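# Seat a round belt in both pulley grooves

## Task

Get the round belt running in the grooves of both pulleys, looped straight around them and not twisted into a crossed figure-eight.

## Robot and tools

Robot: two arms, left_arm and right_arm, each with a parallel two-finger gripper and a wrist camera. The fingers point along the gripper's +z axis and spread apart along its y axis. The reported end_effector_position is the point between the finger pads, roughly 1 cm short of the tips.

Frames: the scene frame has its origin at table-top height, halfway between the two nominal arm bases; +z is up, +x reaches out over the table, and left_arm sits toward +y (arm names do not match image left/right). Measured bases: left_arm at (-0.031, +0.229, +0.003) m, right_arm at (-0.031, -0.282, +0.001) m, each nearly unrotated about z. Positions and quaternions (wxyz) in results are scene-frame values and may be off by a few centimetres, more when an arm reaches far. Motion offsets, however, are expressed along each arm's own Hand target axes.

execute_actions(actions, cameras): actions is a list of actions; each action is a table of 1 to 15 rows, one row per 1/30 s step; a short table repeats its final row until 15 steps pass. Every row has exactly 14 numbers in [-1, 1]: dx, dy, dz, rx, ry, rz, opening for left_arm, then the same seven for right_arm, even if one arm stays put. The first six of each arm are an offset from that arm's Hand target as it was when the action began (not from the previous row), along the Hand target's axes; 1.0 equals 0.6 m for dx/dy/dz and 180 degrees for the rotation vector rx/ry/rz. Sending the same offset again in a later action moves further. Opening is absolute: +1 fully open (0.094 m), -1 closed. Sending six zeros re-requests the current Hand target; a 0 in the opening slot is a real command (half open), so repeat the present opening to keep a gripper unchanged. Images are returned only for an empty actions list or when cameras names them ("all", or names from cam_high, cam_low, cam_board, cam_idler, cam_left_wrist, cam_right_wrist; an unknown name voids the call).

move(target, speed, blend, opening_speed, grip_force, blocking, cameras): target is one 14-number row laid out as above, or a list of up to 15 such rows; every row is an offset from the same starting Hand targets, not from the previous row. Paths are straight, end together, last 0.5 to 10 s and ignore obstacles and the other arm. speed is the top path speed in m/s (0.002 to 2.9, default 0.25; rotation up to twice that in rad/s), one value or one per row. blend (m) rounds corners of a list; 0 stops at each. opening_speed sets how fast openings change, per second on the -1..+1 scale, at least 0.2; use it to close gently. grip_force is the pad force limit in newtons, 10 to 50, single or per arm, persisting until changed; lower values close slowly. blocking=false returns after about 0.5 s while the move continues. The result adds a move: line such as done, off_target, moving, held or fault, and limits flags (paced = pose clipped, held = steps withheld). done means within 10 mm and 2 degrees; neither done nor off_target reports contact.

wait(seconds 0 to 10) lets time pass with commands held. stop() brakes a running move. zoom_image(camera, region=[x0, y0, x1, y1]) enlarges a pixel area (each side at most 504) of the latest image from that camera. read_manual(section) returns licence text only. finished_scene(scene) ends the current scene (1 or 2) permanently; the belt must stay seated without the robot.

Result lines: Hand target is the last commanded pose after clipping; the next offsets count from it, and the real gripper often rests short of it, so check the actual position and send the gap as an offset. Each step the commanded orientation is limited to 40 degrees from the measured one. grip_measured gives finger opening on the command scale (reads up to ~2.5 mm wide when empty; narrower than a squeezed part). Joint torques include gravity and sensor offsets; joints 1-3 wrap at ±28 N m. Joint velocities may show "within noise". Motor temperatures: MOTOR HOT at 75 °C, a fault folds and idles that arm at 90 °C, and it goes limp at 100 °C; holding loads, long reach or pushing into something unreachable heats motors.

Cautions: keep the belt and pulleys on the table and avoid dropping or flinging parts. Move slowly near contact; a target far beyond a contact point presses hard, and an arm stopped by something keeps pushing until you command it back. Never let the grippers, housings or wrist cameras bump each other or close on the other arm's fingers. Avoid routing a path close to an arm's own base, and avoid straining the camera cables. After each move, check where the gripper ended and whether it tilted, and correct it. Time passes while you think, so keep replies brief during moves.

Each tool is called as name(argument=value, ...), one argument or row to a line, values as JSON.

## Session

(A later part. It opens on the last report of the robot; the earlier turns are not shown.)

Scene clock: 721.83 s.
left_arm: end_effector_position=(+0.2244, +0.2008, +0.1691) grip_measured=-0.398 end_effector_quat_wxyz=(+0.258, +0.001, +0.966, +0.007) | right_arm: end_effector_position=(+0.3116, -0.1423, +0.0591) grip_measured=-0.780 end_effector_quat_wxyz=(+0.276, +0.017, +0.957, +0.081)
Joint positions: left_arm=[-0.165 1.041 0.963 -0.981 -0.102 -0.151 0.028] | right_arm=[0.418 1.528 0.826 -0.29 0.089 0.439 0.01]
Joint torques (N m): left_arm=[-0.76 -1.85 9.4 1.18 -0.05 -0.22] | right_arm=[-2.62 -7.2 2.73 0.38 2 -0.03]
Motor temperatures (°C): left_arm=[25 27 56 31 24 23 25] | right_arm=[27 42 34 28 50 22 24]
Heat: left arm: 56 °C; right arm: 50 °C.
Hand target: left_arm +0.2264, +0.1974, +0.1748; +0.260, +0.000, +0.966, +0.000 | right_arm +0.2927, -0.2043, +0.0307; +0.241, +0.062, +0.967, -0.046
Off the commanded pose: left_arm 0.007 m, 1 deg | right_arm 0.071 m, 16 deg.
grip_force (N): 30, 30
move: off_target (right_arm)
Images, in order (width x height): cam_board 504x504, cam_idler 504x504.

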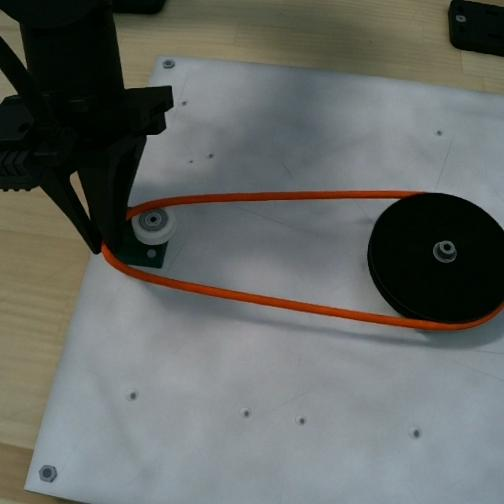

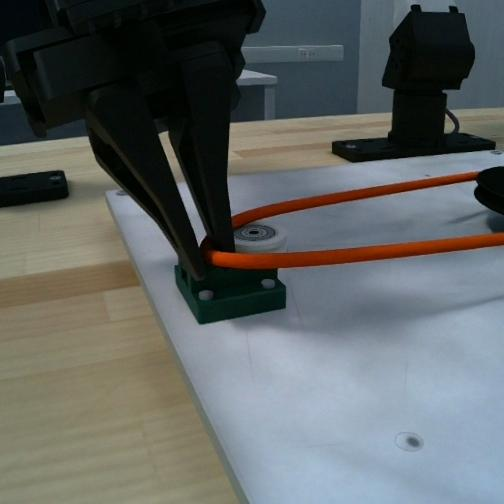

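move(
  target=[0,0,0,0,0,0,-0.4,0.012,-0.005,0.025,0.005,0.03,0,-0.78],
  speed=0.04,
  cameras=["cam_board","cam_idler"],
)

zoom_image(
  camera="cam_idler",
  region=[130, 120, 330, 320],
)

zoom_image(
  camera="cam_board",
  region=[80, 140, 240, 300],
)

Scene clock: 731.77 s.
left_arm: end_effector_position=(+0.2244, +0.2008, +0.1691) grip_measured=-0.398 end_effector_quat_wxyz=(+0.258, +0.001, +0.966, +0.007) | right_arm: end_effector_position=(+0.3191, -0.1405, +0.0572) grip_measured=-0.780 end_effector_quat_wxyz=(+0.270, +0.020, +0.959, +0.079)
Joint positions: left_arm=[-0.165 1.041 0.963 -0.981 -0.102 -0.151 0.028] | right_arm=[0.413 1.568 0.866 -0.304 0.085 0.441 0.01]
Joint torques (N m): left_arm=[-0.79 -1.81 9.39 1.19 -0.07 -0.21] | right_arm=[-4.46 -4.22 3.95 -0.14 1.71 -0.04]
Motor temperatures (°C): left_arm=[25 27 56 31 24 23 25] | right_arm=[27 41 33 27 49 22 24]
Heat: left arm: 56 °C; right arm: 49 °C.
Hand target: left_arm +0.2264, +0.1974, +0.1748; +0.260, +0.000, +0.966, +0.000 | right_arm +0.2929, -0.2084, +0.0143; +0.195, +0.066, +0.977, -0.050
Off the commanded pose: left_arm 0.007 m, 1 deg | right_arm 0.085 m, 18 deg.
grip_force (N): 30, 30
move: off_target (right_arm)
Images, in order (width x height): cam_board 504x504, cam_idler 504x504.

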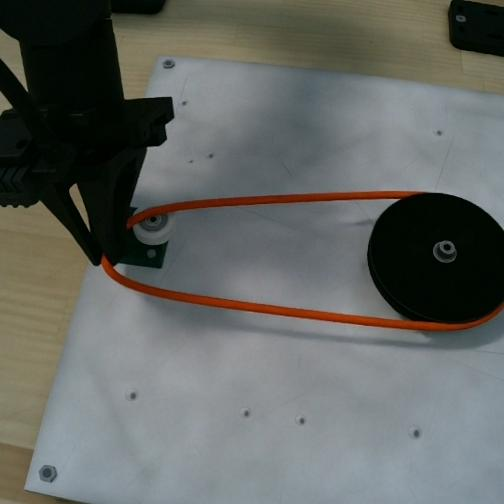

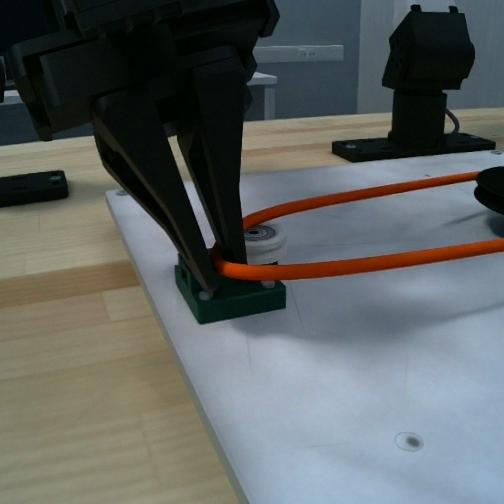

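Scaled by 2.520 from the camera's 504x504 image, which has a finer 720x720 frame.

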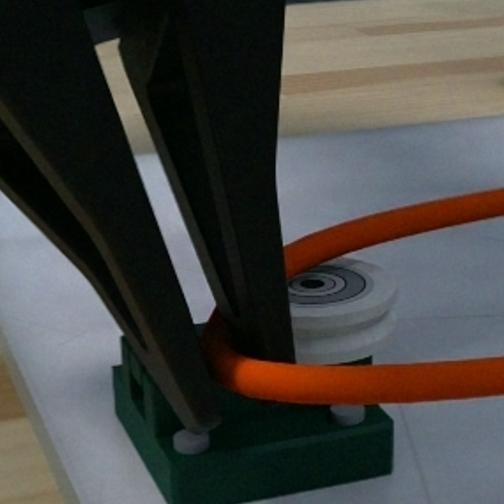

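Scaled by 3.150 from the camera's 504x504 image, which has a finer 720x720 frame.

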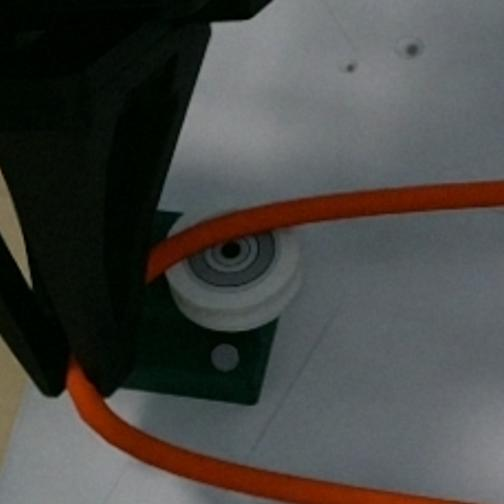

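move(
  target=[0,0,0,0,0,0,-0.4,0.05,-0.01,-0.017,0,0,0,-0.78],
  speed=0.04,
  cameras=["cam_board","cam_idler"],
)

zoom_image(
  camera="cam_idler",
  region=[130, 120, 330, 320],
)

zoom_image(
  camera="cam_board",
  region=[80, 140, 240, 300],
)

Scene clock: 743.73 s.
left_arm: end_effector_position=(+0.2244, +0.2008, +0.1691) grip_measured=-0.398 end_effector_quat_wxyz=(+0.258, +0.001, +0.966, +0.007) | right_arm: end_effector_position=(+0.3031, -0.1427, +0.0573) grip_measured=-0.780 end_effector_quat_wxyz=(+0.277, +0.028, +0.956, +0.088)
Joint positions: left_arm=[-0.165 1.041 0.963 -0.981 -0.102 -0.151 0.028] | right_arm=[0.427 1.497 0.785 -0.275 0.089 0.47 0.01]
Joint torques (N m): left_arm=[-0.77 -1.78 9.35 1.2 -0.05 -0.21] | right_arm=[-2.29 -5.68 1.42 -0.26 1.74 0.01]
Motor temperatures (°C): left_arm=[25 27 56 31 24 23 25] | right_arm=[27 40 33 27 48 22 24]
Heat: left arm: 56 °C; right arm: 48 °C.
Hand target: left_arm +0.2264, +0.1974, +0.1748; +0.260, +0.000, +0.966, +0.000 | right_arm +0.2608, -0.2097, +0.0126; +0.195, +0.066, +0.977, -0.050
Off the commanded pose: left_arm 0.007 m, 1 deg | right_arm 0.091 m, 19 deg.
grip_force (N): 30, 30
move: off_target (right_arm)
Images, in order (width x height): cam_board 504x504, cam_idler 504x504.

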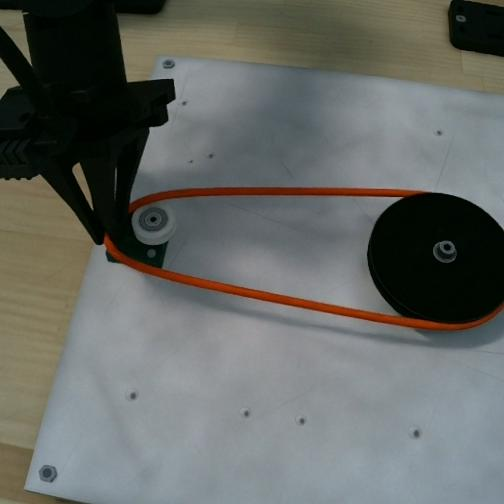

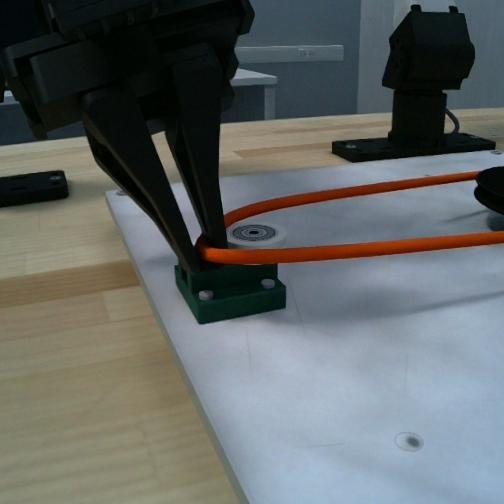

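Scaled by 2.520 from the camera's 504x504 image, which has a finer 720x720 frame.

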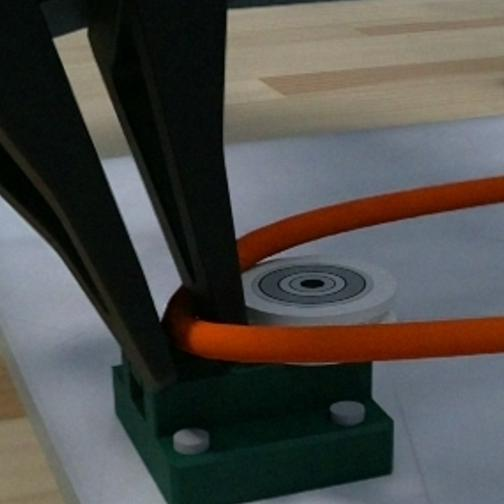

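Scaled by 3.150 from the camera's 504x504 image, which has a finer 720x720 frame.

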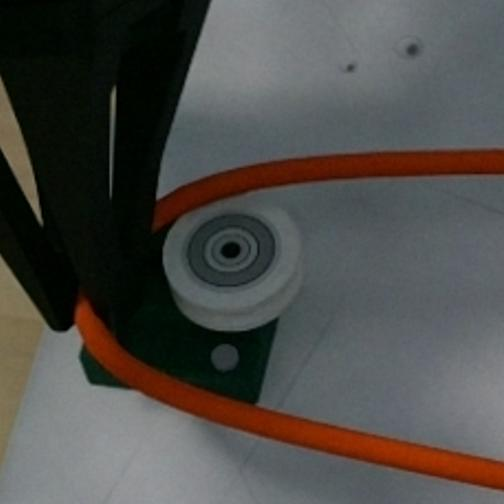

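move(
  target=[0,0,0,0,0,0,-0.4,0.01,-0.005,0.023,0,0.03,0,-0.78],
  speed=0.04,
  cameras=["cam_board","cam_idler"],
)

zoom_image(
  camera="cam_idler",
  region=[130, 120, 330, 320],
)

zoom_image(
  camera="cam_board",
  region=[80, 140, 240, 300],
)

Scene clock: 756.83 s.
left_arm: end_effector_position=(+0.2244, +0.2008, +0.1691) grip_measured=-0.398 end_effector_quat_wxyz=(+0.258, +0.001, +0.966, +0.007) | right_arm: end_effector_position=(+0.3059, -0.1415, +0.0547) grip_measured=-0.780 end_effector_quat_wxyz=(+0.262, +0.026, +0.960, +0.092)
Joint positions: left_arm=[-0.165 1.041 0.963 -0.981 -0.102 -0.151 0.028] | right_arm=[0.413 1.527 0.818 -0.303 0.06 0.462 0.01]
Joint torques (N m): left_arm=[-0.73 -1.83 9.32 1.19 -0.05 -0.22] | right_arm=[-3.93 -2.77 2.51 -0.56 1.48 0.07]
Motor temperatures (°C): left_arm=[25 27 56 31 24 23 25] | right_arm=[27 39 32 27 47 22 24]
Heat: left arm: 56 °C; right arm: 47 °C.
Hand target: left_arm +0.2264, +0.1974, +0.1748; +0.260, +0.000, +0.966, +0.000 | right_arm +0.2600, -0.2138, -0.0023; +0.149, +0.068, +0.985, -0.047
Off the commanded pose: left_arm 0.007 m, 1 deg | right_arm 0.103 m, 21 deg.
grip_force (N): 30, 30
move: off_target (right_arm)
Images, in order (width x height): cam_board 504x504, cam_idler 504x504.

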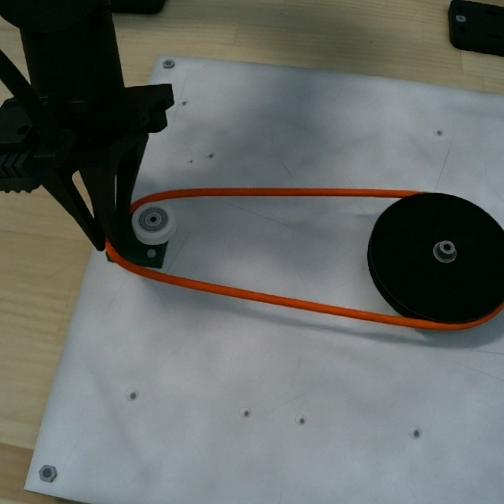

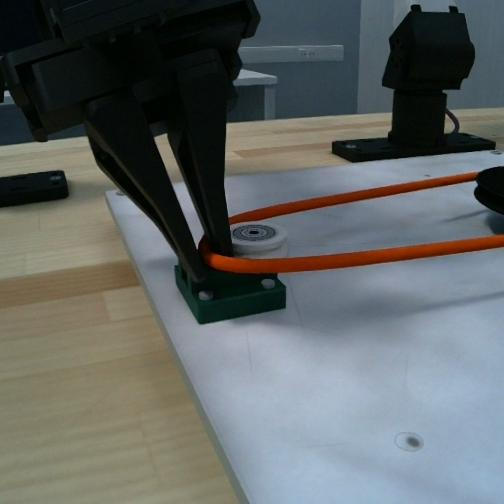

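Scaled by 2.520 from the camera's 504x504 image, which has a finer 720x720 frame.

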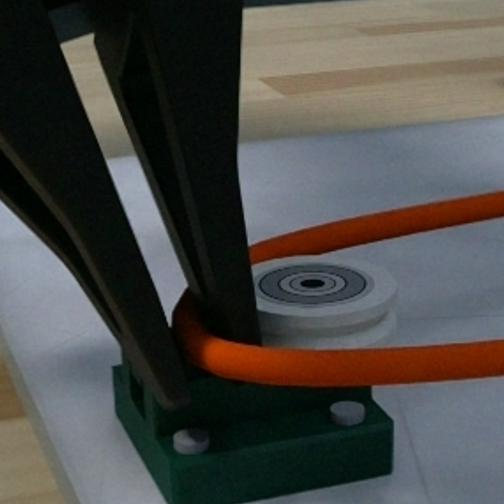

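Scaled by 3.150 from the camera's 504x504 image, which has a finer 720x720 frame.

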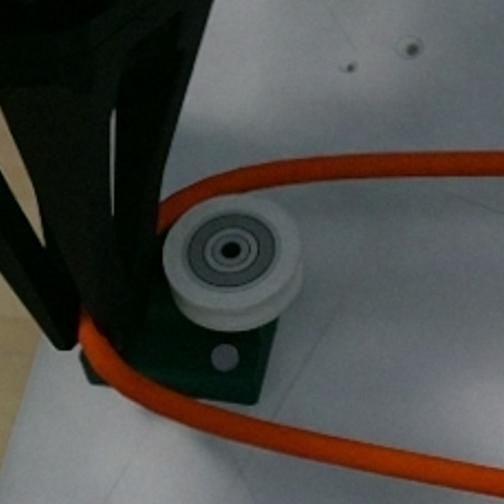

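move(
  target=[0,0,0,0,0,0,-0.4,0.002,0,0.02,0,0.035,0,-0.78],
  speed=0.04,
  cameras=["cam_board","cam_idler"],
)

zoom_image(
  camera="cam_idler",
  region=[130, 120, 330, 320],
)

zoom_image(
  camera="cam_board",
  region=[80, 140, 240, 300],
)

Scene clock: 765.40 s.
left_arm: end_effector_position=(+0.2244, +0.2008, +0.1691) grip_measured=-0.398 end_effector_quat_wxyz=(+0.258, +0.001, +0.966, +0.007) | right_arm: end_effector_position=(+0.3121, -0.1386, +0.0491) grip_measured=-0.780 end_effector_quat_wxyz=(+0.216, +0.020, +0.971, +0.101)
Joint positions: left_arm=[-0.165 1.041 0.963 -0.981 -0.102 -0.151 0.028] | right_arm=[0.38 1.608 0.918 -0.399 -0.012 0.434 0.01]
Joint torques (N m): left_arm=[-0.76 -1.87 9.39 1.19 -0.07 -0.2] | right_arm=[-4.14 -2.26 1.44 -0.6 1.64 0.04]
Motor temperatures (°C): left_arm=[25 27 56 31 24 23 25] | right_arm=[27 38 32 27 46 22 24]
Heat: left arm: 56 °C; right arm: 46 °C.
Hand target: left_arm +0.2264, +0.1974, +0.1748; +0.260, +0.000, +0.966, +0.000 | right_arm +0.2623, -0.2149, -0.0140; +0.094, +0.071, +0.992, -0.043
Off the commanded pose: left_arm 0.007 m, 1 deg | right_arm 0.111 m, 23 deg.
grip_force (N): 30, 30
move: off_target (right_arm)
Images, in order (width x height): cam_board 504x504, cam_idler 504x504.

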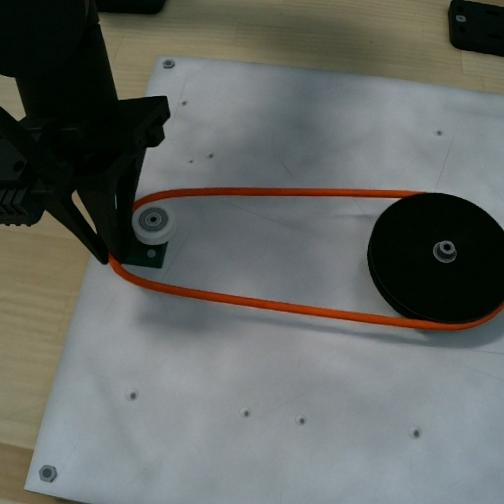

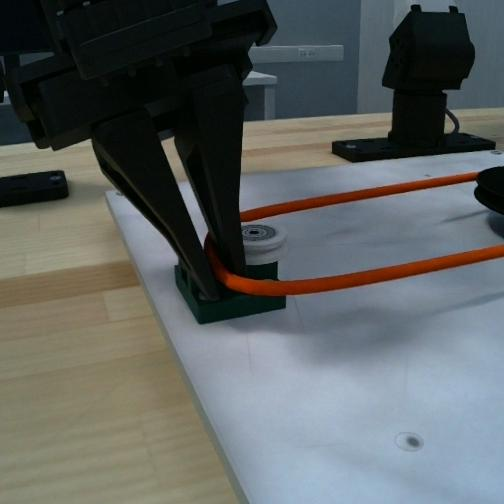

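Scaled by 2.520 from the camera's 504x504 image, which has a finer 720x720 frame.

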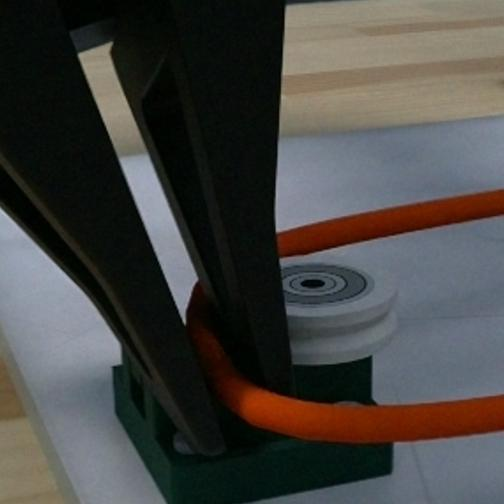

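Scaled by 3.150 from the camera's 504x504 image, which has a finer 720x720 frame.

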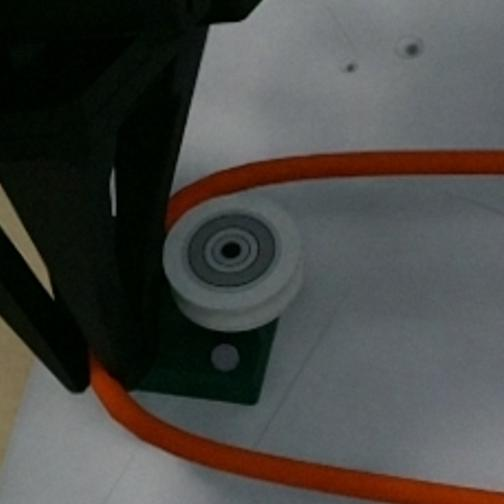

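move(
  target=[0,0,0,0,0,0,-0.4,-0.079,0.04,-0.001,-0.02,0,0,-0.78],
  speed=0.04,
  cameras=["cam_board","cam_idler"],
)

zoom_image(
  camera="cam_idler",
  region=[130, 120, 330, 320],
)

zoom_image(
  camera="cam_board",
  region=[80, 140, 240, 300],
)

Scene clock: 782.83 s.
left_arm: end_effector_position=(+0.2244, +0.2008, +0.1691) grip_measured=-0.398 end_effector_quat_wxyz=(+0.258, +0.001, +0.966, +0.007) | right_arm: end_effector_position=(+0.3213, -0.1335, +0.0414) grip_measured=-0.780 end_effector_quat_wxyz=(+0.141, +0.016, +0.983, +0.117)
Joint positions: left_arm=[-0.165 1.041 0.963 -0.981 -0.102 -0.151 0.028] | right_arm=[0.335 1.746 1.091 -0.565 -0.117 0.4 0.01]
Joint torques (N m): left_arm=[-0.66 -1.81 9.46 1.17 -0.06 -0.2] | right_arm=[-4 -2.97 3.25 0.37 2 0.08]
Motor temperatures (°C): left_arm=[25 27 56 31 24 23 25] | right_arm=[27 37 32 27 46 22 24]
Heat: left arm: 56 °C; right arm: 46 °C.
Hand target: left_arm +0.2264, +0.1974, +0.1748; +0.260, +0.000, +0.966, +0.000 | right_arm +0.3118, -0.1976, -0.0060; +0.096, +0.068, +0.993, -0.012
Off the commanded pose: left_arm 0.007 m, 1 deg | right_arm 0.080 m, 17 deg.
grip_force (N): 30, 30
move: off_target (right_arm)
Images, in order (width x height): cam_board 504x504, cam_idler 504x504.

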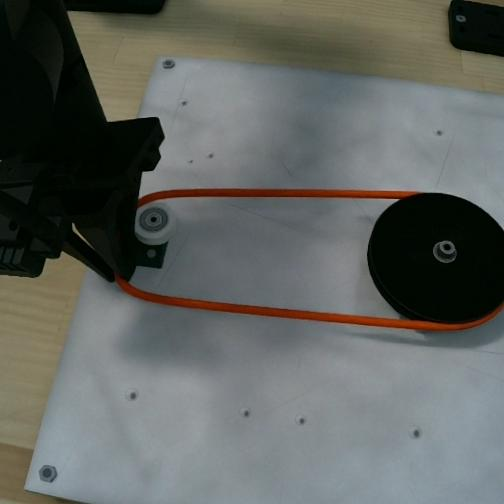

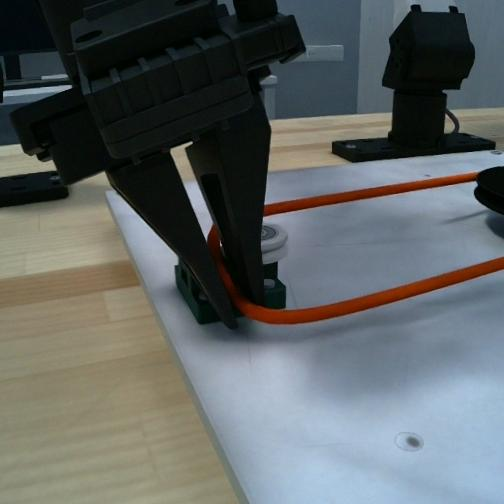

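Scaled by 2.520 from the camera's 504x504 image, which has a finer 720x720 frame.

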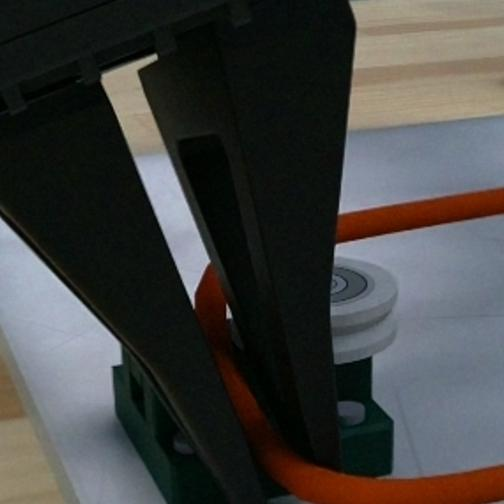

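Scaled by 3.150 from the camera's 504x504 image, which has a finer 720x720 frame.

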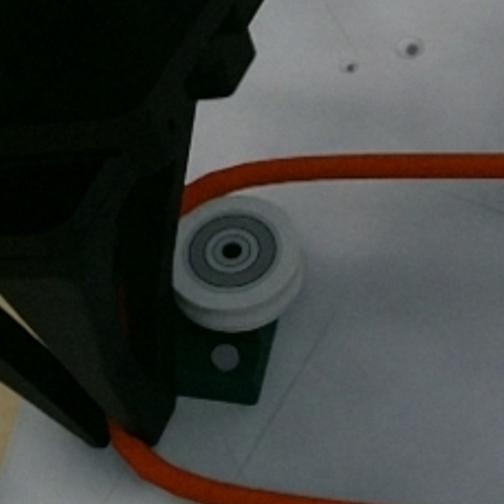

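move(
  target=[0,0,0,0,0,0,-0.4,-0.058,0.048,-0.034,-0.02,-0.03,0,-0.78],
  speed=0.04,
  cameras=["cam_board","cam_idler"],
)

zoom_image(
  camera="cam_idler",
  region=[130, 120, 330, 320],
)

zoom_image(
  camera="cam_board",
  region=[80, 140, 240, 300],
)

Scene clock: 793.47 s.
left_arm: end_effector_position=(+0.2244, +0.2008, +0.1691) grip_measured=-0.398 end_effector_quat_wxyz=(+0.258, +0.001, +0.966, +0.007) | right_arm: end_effector_position=(+0.3391, -0.1285, +0.0399) grip_measured=-0.779 end_effector_quat_wxyz=(+0.144, +0.029, +0.983, +0.113)
Joint positions: left_arm=[-0.165 1.041 0.963 -0.981 -0.102 -0.151 0.028] | right_arm=[0.339 1.811 1.165 -0.57 -0.101 0.427 0.01]
Joint torques (N m): left_arm=[-0.72 -1.85 9.37 1.19 -0.07 -0.22] | right_arm=[-2.61 -7.39 6.28 0.74 1.74 -0.01]
Motor temperatures (°C): left_arm=[25 27 56 31 24 23 25] | right_arm=[27 37 32 27 46 22 24]
Heat: left arm: 56 °C; right arm: 46 °C.
Hand target: left_arm +0.2264, +0.1974, +0.1748; +0.260, +0.000, +0.966, +0.000 | right_arm +0.3456, -0.1728, +0.0203; +0.145, +0.064, +0.987, +0.016
Off the commanded pose: left_arm 0.007 m, 1 deg | right_arm 0.049 m, 12 deg.
grip_force (N): 30, 30
move: off_target (right_arm)
Images, in order (width x height): cam_board 504x504, cam_idler 504x504.

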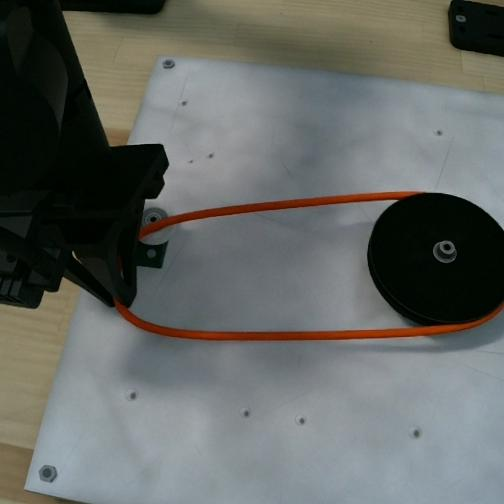

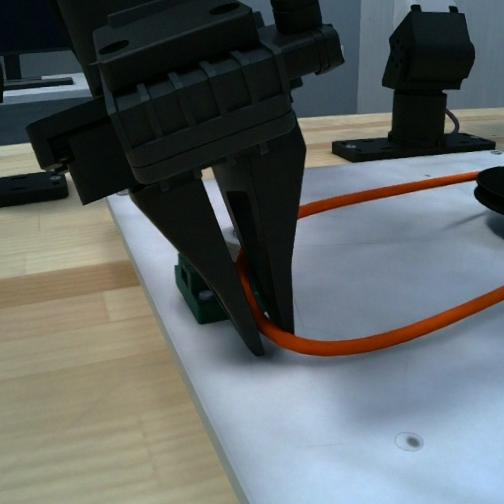

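Scaled by 2.520 from the camera's 504x504 image, which has a finer 720x720 frame.

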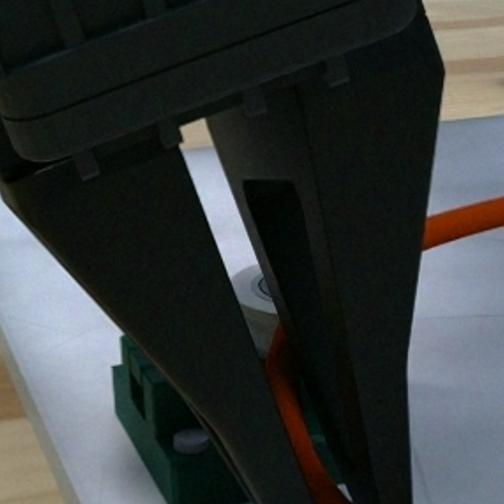

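Scaled by 3.150 from the camera's 504x504 image, which has a finer 720x720 frame.

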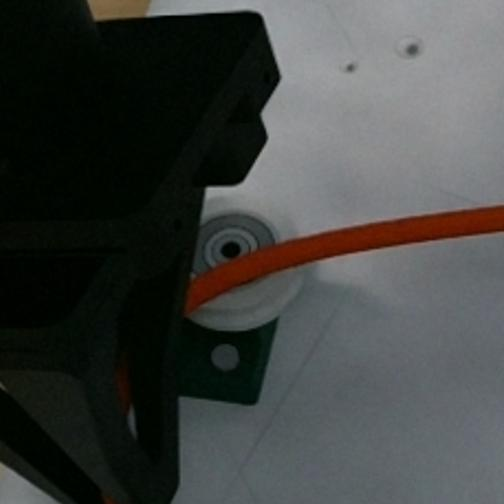

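zoom_image(
  camera="cam_board",
  region=[334, 170, 504, 340],
)

wait(
  seconds=0.1,
  cameras=["cam_left_wrist","cam_low"],
)

zoom_image(
  camera="cam_left_wrist",
  region=[204, 0, 504, 330],
)

Scaled by 2.965 from the camera's 504x504 image, which has a finer 720x720 frame.

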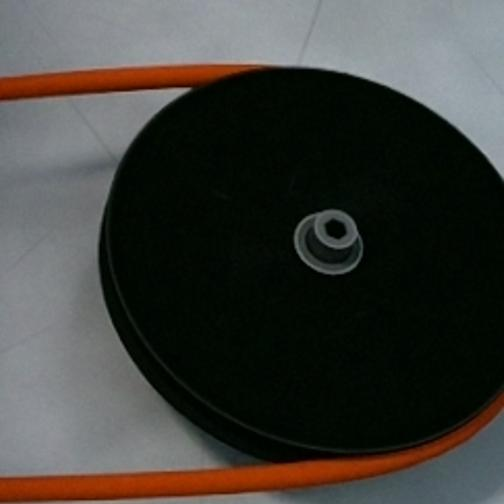

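Scene clock: 805.73 s.
left_arm: end_effector_position=(+0.2244, +0.2008, +0.1691) grip_measured=-0.398 end_effector_quat_wxyz=(+0.258, +0.001, +0.966, +0.007) | right_arm: end_effector_position=(+0.3391, -0.1285, +0.0399) grip_measured=-0.779 end_effector_quat_wxyz=(+0.144, +0.029, +0.983, +0.113)
Joint positions: left_arm=[-0.165 1.041 0.963 -0.981 -0.102 -0.151 0.028] | right_arm=[0.339 1.811 1.165 -0.57 -0.101 0.427 0.01]
Joint torques (N m): left_arm=[-0.79 -1.83 9.29 1.18 -0.05 -0.21] | right_arm=[-2.43 -7.42 6.27 0.71 1.72 -0.02]
Motor temperatures (°C): left_arm=[25 27 57 31 24 23 25] | right_arm=[27 38 32 27 46 22 24]
Heat: left arm: 57 °C; right arm: 46 °C.
Hand target: left_arm +0.2264, +0.1974, +0.1748; +0.260, +0.000, +0.966, +0.000 | right_arm +0.3456, -0.1728, +0.0203; +0.145, +0.064, +0.987, +0.016
Tool commands: left_gripper/opening=-0.4 right_gripper/opening=-0.78
Off the commanded pose: left_arm 0.007 m, 1 deg | right_arm 0.049 m, 12 deg.
grip_force (N): 30, 30
wait: 0.10 s; at rest from the start
Images, in order (width x height): cam_low 504x504, cam_left_wrist 504x504.

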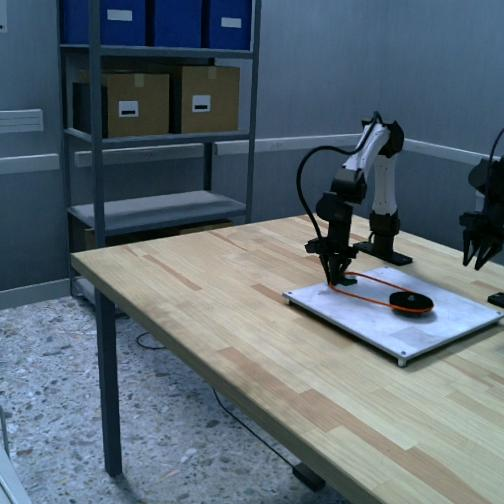

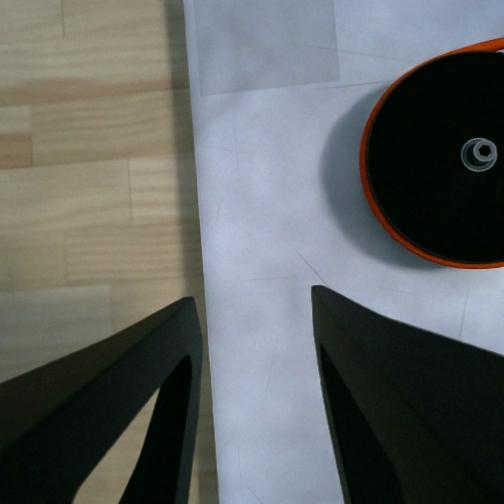

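Scaled by 1.527 from the camera's 504x504 image, which has a finer 720x720 frame.

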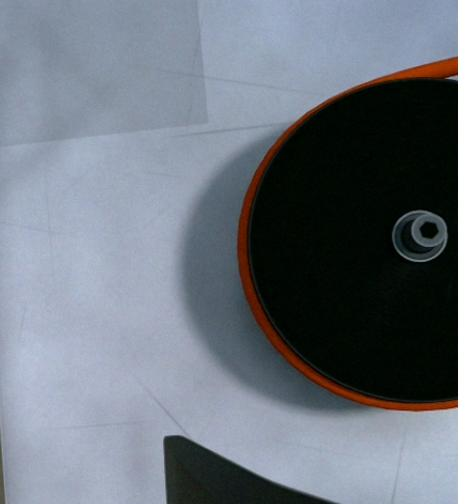

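move(
  target=[
    [0,0,0,0,0,0,-0.4,0.026,-0.062,-0.063,0.015,-0.02,0,-0.78],
    [0,0,0,0,0,0,-0.4,0.116,-0.085,-0.047,0.03,0,0,-0.78],
  ],
  speed=0.05,
  cameras=["cam_board","cam_idler"],
)

zoom_image(
  camera="cam_idler",
  region=[130, 120, 330, 320],
)

zoom_image(
  camera="cam_board",
  region=[80, 140, 240, 300],
)

Scene clock: 826.90 s.
left_arm: end_effector_position=(+0.2244, +0.2008, +0.1691) grip_measured=-0.398 end_effector_quat_wxyz=(+0.258, +0.001, +0.966, +0.007) | right_arm: end_effector_position=(+0.2983, -0.1454, +0.0572) grip_measured=-0.779 end_effector_quat_wxyz=(+0.202, +0.021, +0.973, +0.112)
Joint positions: left_arm=[-0.165 1.041 0.963 -0.981 -0.102 -0.151 0.028] | right_arm=[0.358 1.548 0.9 -0.459 -0.051 0.424 0.01]
Joint torques (N m): left_arm=[-0.8 -1.89 9.35 1.21 -0.05 -0.22] | right_arm=[-3.06 -7.6 2.58 -0.28 2.08 0.04]
Motor temperatures (°C): left_arm=[25 27 57 31 24 23 25] | right_arm=[26 39 33 27 46 22 24]
Heat: left arm: 57 °C; right arm: 46 °C.
Hand target: left_arm +0.2264, +0.1974, +0.1748; +0.260, +0.000, +0.966, +0.000 | right_arm +0.2652, -0.2147, +0.0250; +0.142, +0.071, +0.987, -0.031
Off the commanded pose: left_arm 0.007 m, 1 deg | right_arm 0.083 m, 19 deg.
grip_force (N): 30, 30
move: off_target (right_arm)
Images, in order (width x height): cam_board 504x504, cam_idler 504x504.

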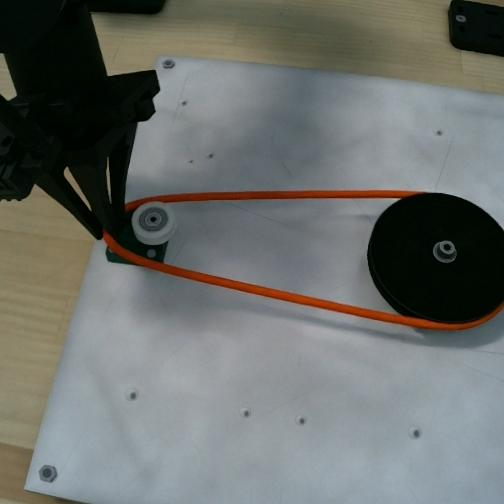

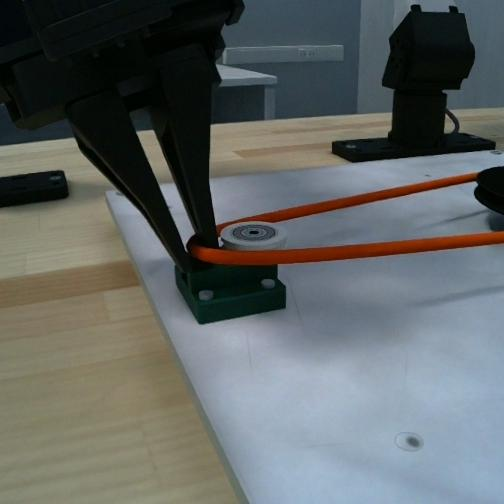

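Scaled by 2.520 from the camera's 504x504 image, which has a finer 720x720 frame.

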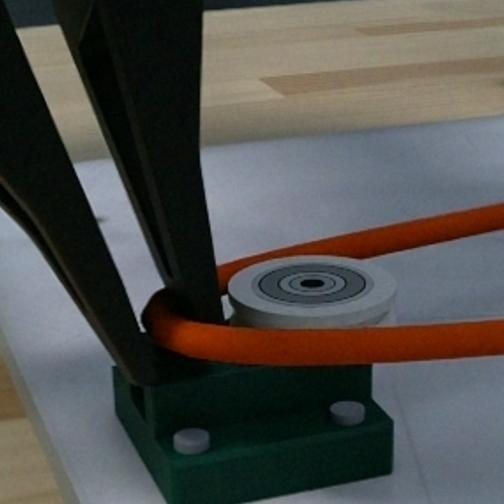

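Scaled by 3.150 from the camera's 504x504 image, which has a finer 720x720 frame.

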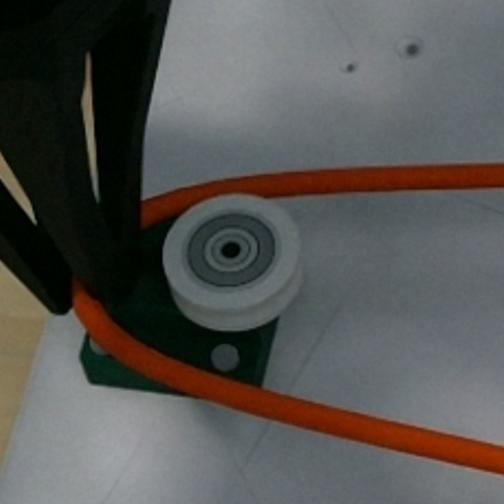

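move(
  target=[
    [0,0,0,0,0,0,-0.4,0,0,0,0,0,0,-0.97],
    [0,0,0,0,0,0,-0.4,-0.074,0.022,0.006,-0.005,0,0,-0.97],
  ],
  speed=0.04,
  cameras=["cam_board","cam_idler"],
)

zoom_image(
  camera="cam_idler",
  region=[130, 120, 330, 320],
)

zoom_image(
  camera="cam_board",
  region=[80, 140, 240, 300],
)

Scene clock: 838.53 s.
left_arm: end_effector_position=(+0.2244, +0.2008, +0.1691) grip_measured=-0.398 end_effector_quat_wxyz=(+0.258, +0.001, +0.966, +0.007) | right_arm: end_effector_position=(+0.3005, -0.1456, +0.0575) grip_measured=-0.860 end_effector_quat_wxyz=(+0.145, +0.021, +0.985, +0.097)
Joint positions: left_arm=[-0.165 1.041 0.963 -0.981 -0.102 -0.151 0.028] | right_arm=[0.345 1.641 1.047 -0.634 -0.072 0.411 0.007]
Joint torques (N m): left_arm=[-0.8 -1.84 9.37 1.19 -0.06 -0.2] | right_arm=[-5.09 -4.75 5.67 0.69 2.05 -0.05]
Motor temperatures (°C): left_arm=[25 27 57 31 24 23 25] | right_arm=[26 40 32 26 46 22 24]
Heat: left arm: 57 °C; right arm: 46 °C.
Hand target: left_arm +0.2264, +0.1974, +0.1748; +0.260, +0.000, +0.966, +0.000 | right_arm +0.3104, -0.2077, +0.0337; +0.143, +0.070, +0.987, -0.023
Off the commanded pose: left_arm 0.007 m, 1 deg | right_arm 0.067 m, 15 deg.
grip_force (N): 30, 30
move: off_target (right_arm)
Images, in order (width x height): cam_board 504x504, cam_idler 504x504.

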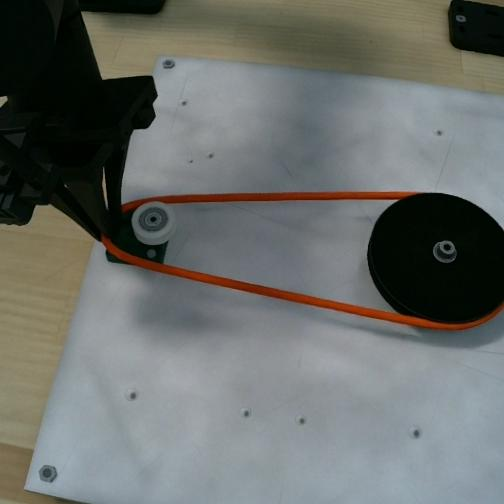

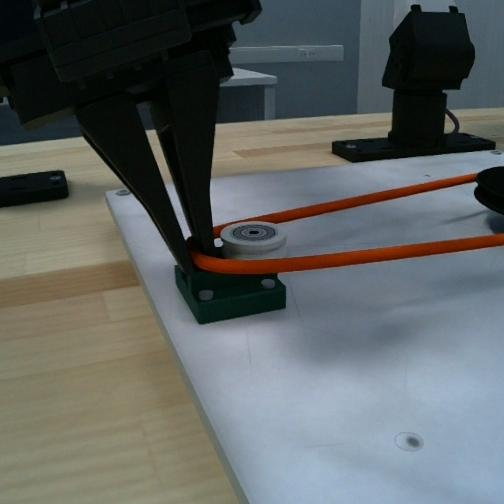

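Scaled by 2.520 from the camera's 504x504 image, which has a finer 720x720 frame.

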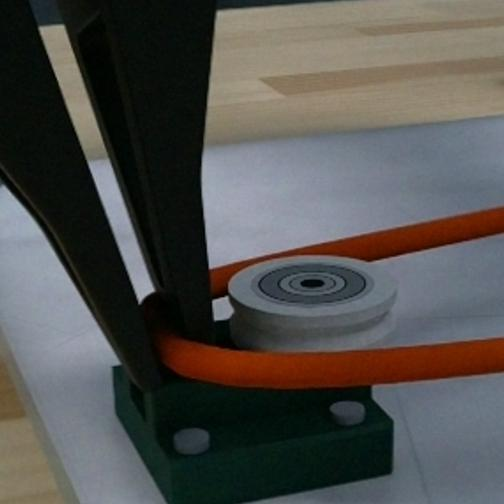

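Scaled by 3.150 from the camera's 504x504 image, which has a finer 720x720 frame.

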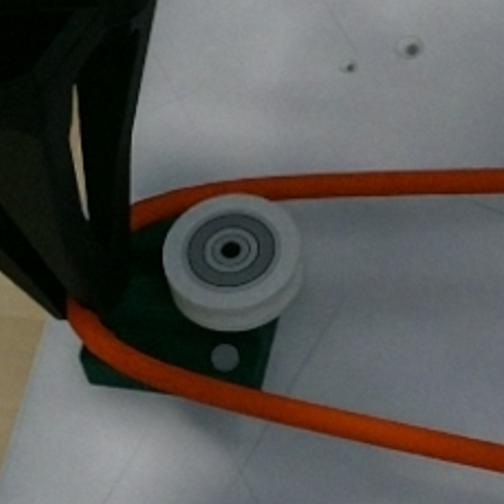

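move(
  target=[0,0,0,0,0,0,-0.4,-0.061,0.02,0.015,-0.005,-0.02,0,-0.97],
  speed=0.04,
  cameras=["cam_board","cam_idler"],
)

zoom_image(
  camera="cam_idler",
  region=[130, 120, 330, 320],
)

zoom_image(
  camera="cam_board",
  region=[80, 140, 240, 300],
)

Scene clock: 847.50 s.
left_arm: end_effector_position=(+0.2244, +0.2008, +0.1691) grip_measured=-0.398 end_effector_quat_wxyz=(+0.258, +0.001, +0.966, +0.007) | right_arm: end_effector_position=(+0.3025, -0.1454, +0.0575) grip_measured=-0.861 end_effector_quat_wxyz=(+0.111, +0.021, +0.989, +0.092)
Joint positions: left_arm=[-0.165 1.041 0.963 -0.981 -0.102 -0.151 0.028] | right_arm=[0.334 1.701 1.133 -0.729 -0.092 0.399 0.007]
Joint torques (N m): left_arm=[-0.73 -1.87 9.33 1.19 -0.07 -0.22] | right_arm=[-5.38 -3.69 6.35 1.77 2.29 -0.08]
Motor temperatures (°C): left_arm=[25 27 57 31 24 23 25] | right_arm=[27 39 33 27 47 22 24]
Heat: left arm: 57 °C; right arm: 47 °C.
Hand target: left_arm +0.2264, +0.1974, +0.1748; +0.260, +0.000, +0.966, +0.000 | right_arm +0.3494, -0.2012, +0.0352; +0.174, +0.068, +0.982, -0.017
Off the commanded pose: left_arm 0.007 m, 1 deg | right_arm 0.076 m, 16 deg.
grip_force (N): 30, 30
move: off_target (right_arm)
Images, in order (width x height): cam_board 504x504, cam_idler 504x504.

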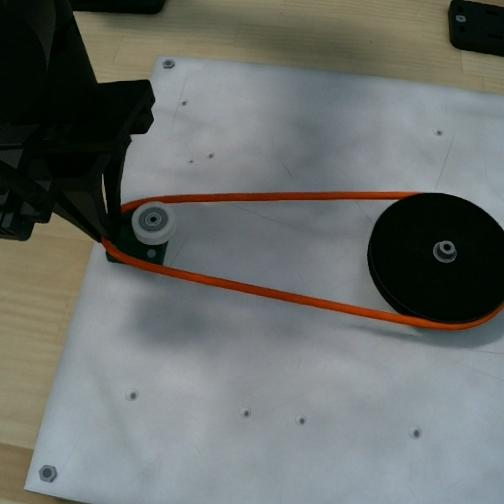

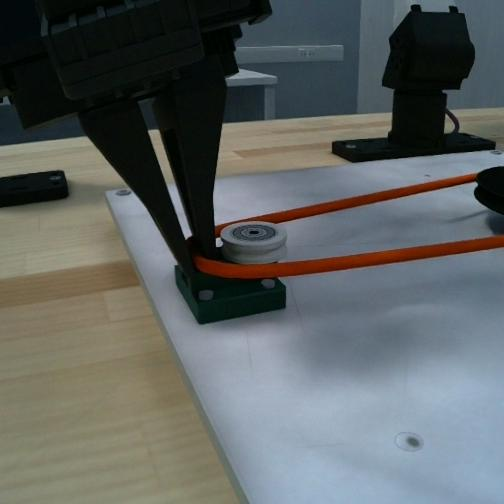

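Scaled by 2.520 from the camera's 504x504 image, which has a finer 720x720 frame.

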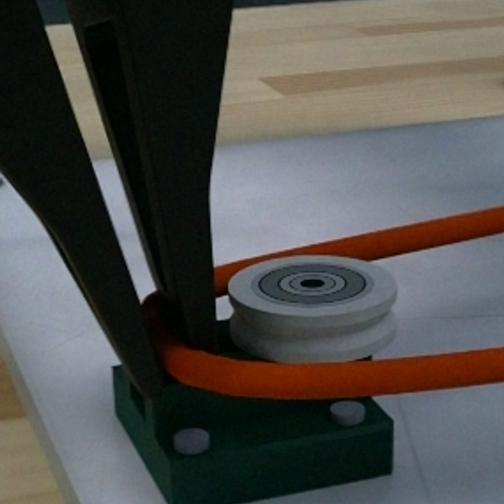

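Scaled by 3.150 from the camera's 504x504 image, which has a finer 720x720 frame.

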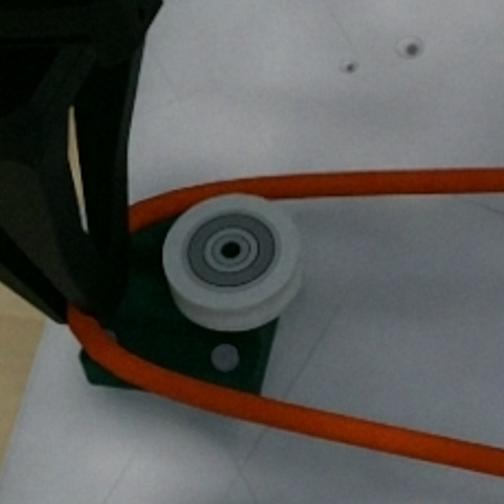

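move(
  target=[0,0,0,0,0,0,-0.4,-0.01,0.01,-0.02,-0.005,-0.03,0,-0.97],
  speed=0.04,
  cameras=["cam_board","cam_idler"],
)

zoom_image(
  camera="cam_idler",
  region=[130, 120, 330, 320],
)

zoom_image(
  camera="cam_board",
  region=[80, 140, 240, 300],
)

Scene clock: 861.77 s.
left_arm: end_effector_position=(+0.2244, +0.2008, +0.1691) grip_measured=-0.398 end_effector_quat_wxyz=(+0.258, +0.001, +0.966, +0.007) | right_arm: end_effector_position=(+0.3027, -0.1454, +0.0580) grip_measured=-0.862 end_effector_quat_wxyz=(+0.121, +0.020, +0.988, +0.096)
Joint positions: left_arm=[-0.165 1.041 0.963 -0.981 -0.102 -0.151 0.028] | right_arm=[0.334 1.684 1.11 -0.701 -0.091 0.399 0.006]
Joint torques (N m): left_arm=[-0.72 -1.85 9.25 1.2 -0.06 -0.22] | right_arm=[-3.67 -7.9 4.81 2.05 2.53 0.07]
Motor temperatures (°C): left_arm=[25 27 57 31 24 23 25] | right_arm=[27 38 33 30 48 22 24]
Heat: left arm: 57 °C; right arm: 48 °C.
Hand target: left_arm +0.2264, +0.1974, +0.1748; +0.260, +0.000, +0.966, +0.000 | right_arm +0.3517, -0.1954, +0.0484; +0.221, +0.066, +0.973, -0.013
Off the commanded pose: left_arm 0.007 m, 1 deg | right_arm 0.071 m, 18 deg.
grip_force (N): 30, 30
move: off_target (right_arm)
Images, in order (width x height): cam_board 504x504, cam_idler 504x504.

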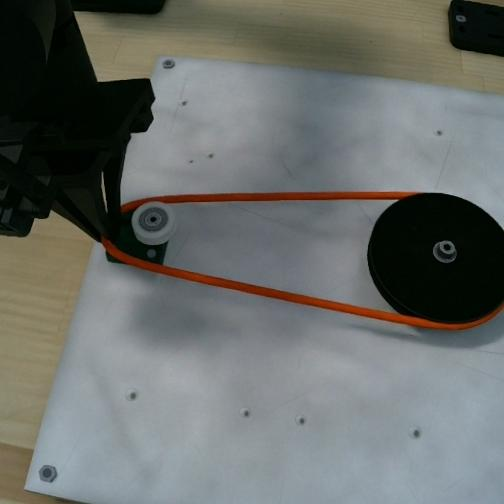

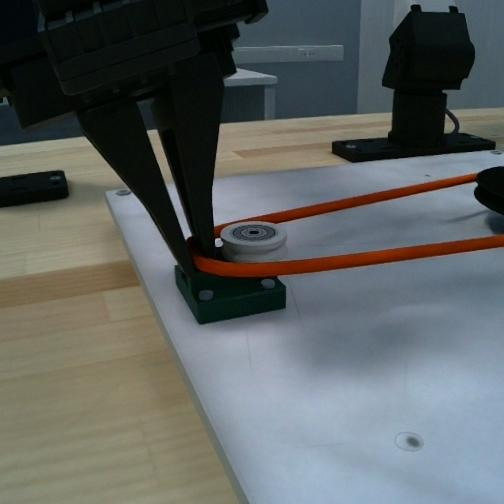

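Scaled by 2.520 from the camera's 504x504 image, which has a finer 720x720 frame.

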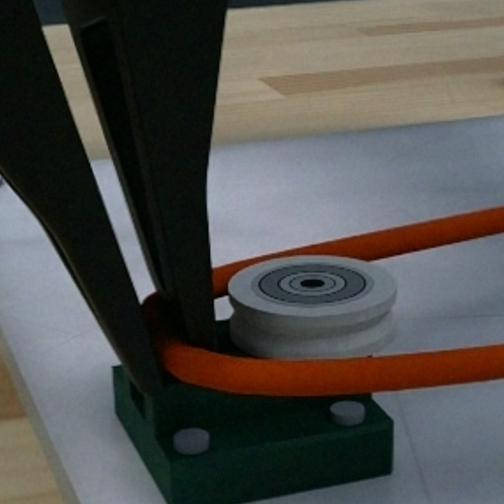

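Scaled by 3.150 from the camera's 504x504 image, which has a finer 720x720 frame.

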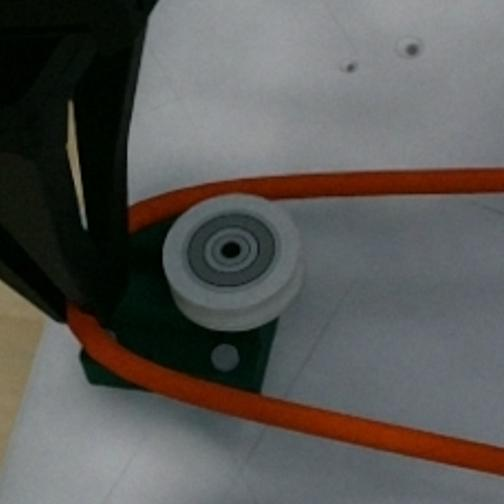

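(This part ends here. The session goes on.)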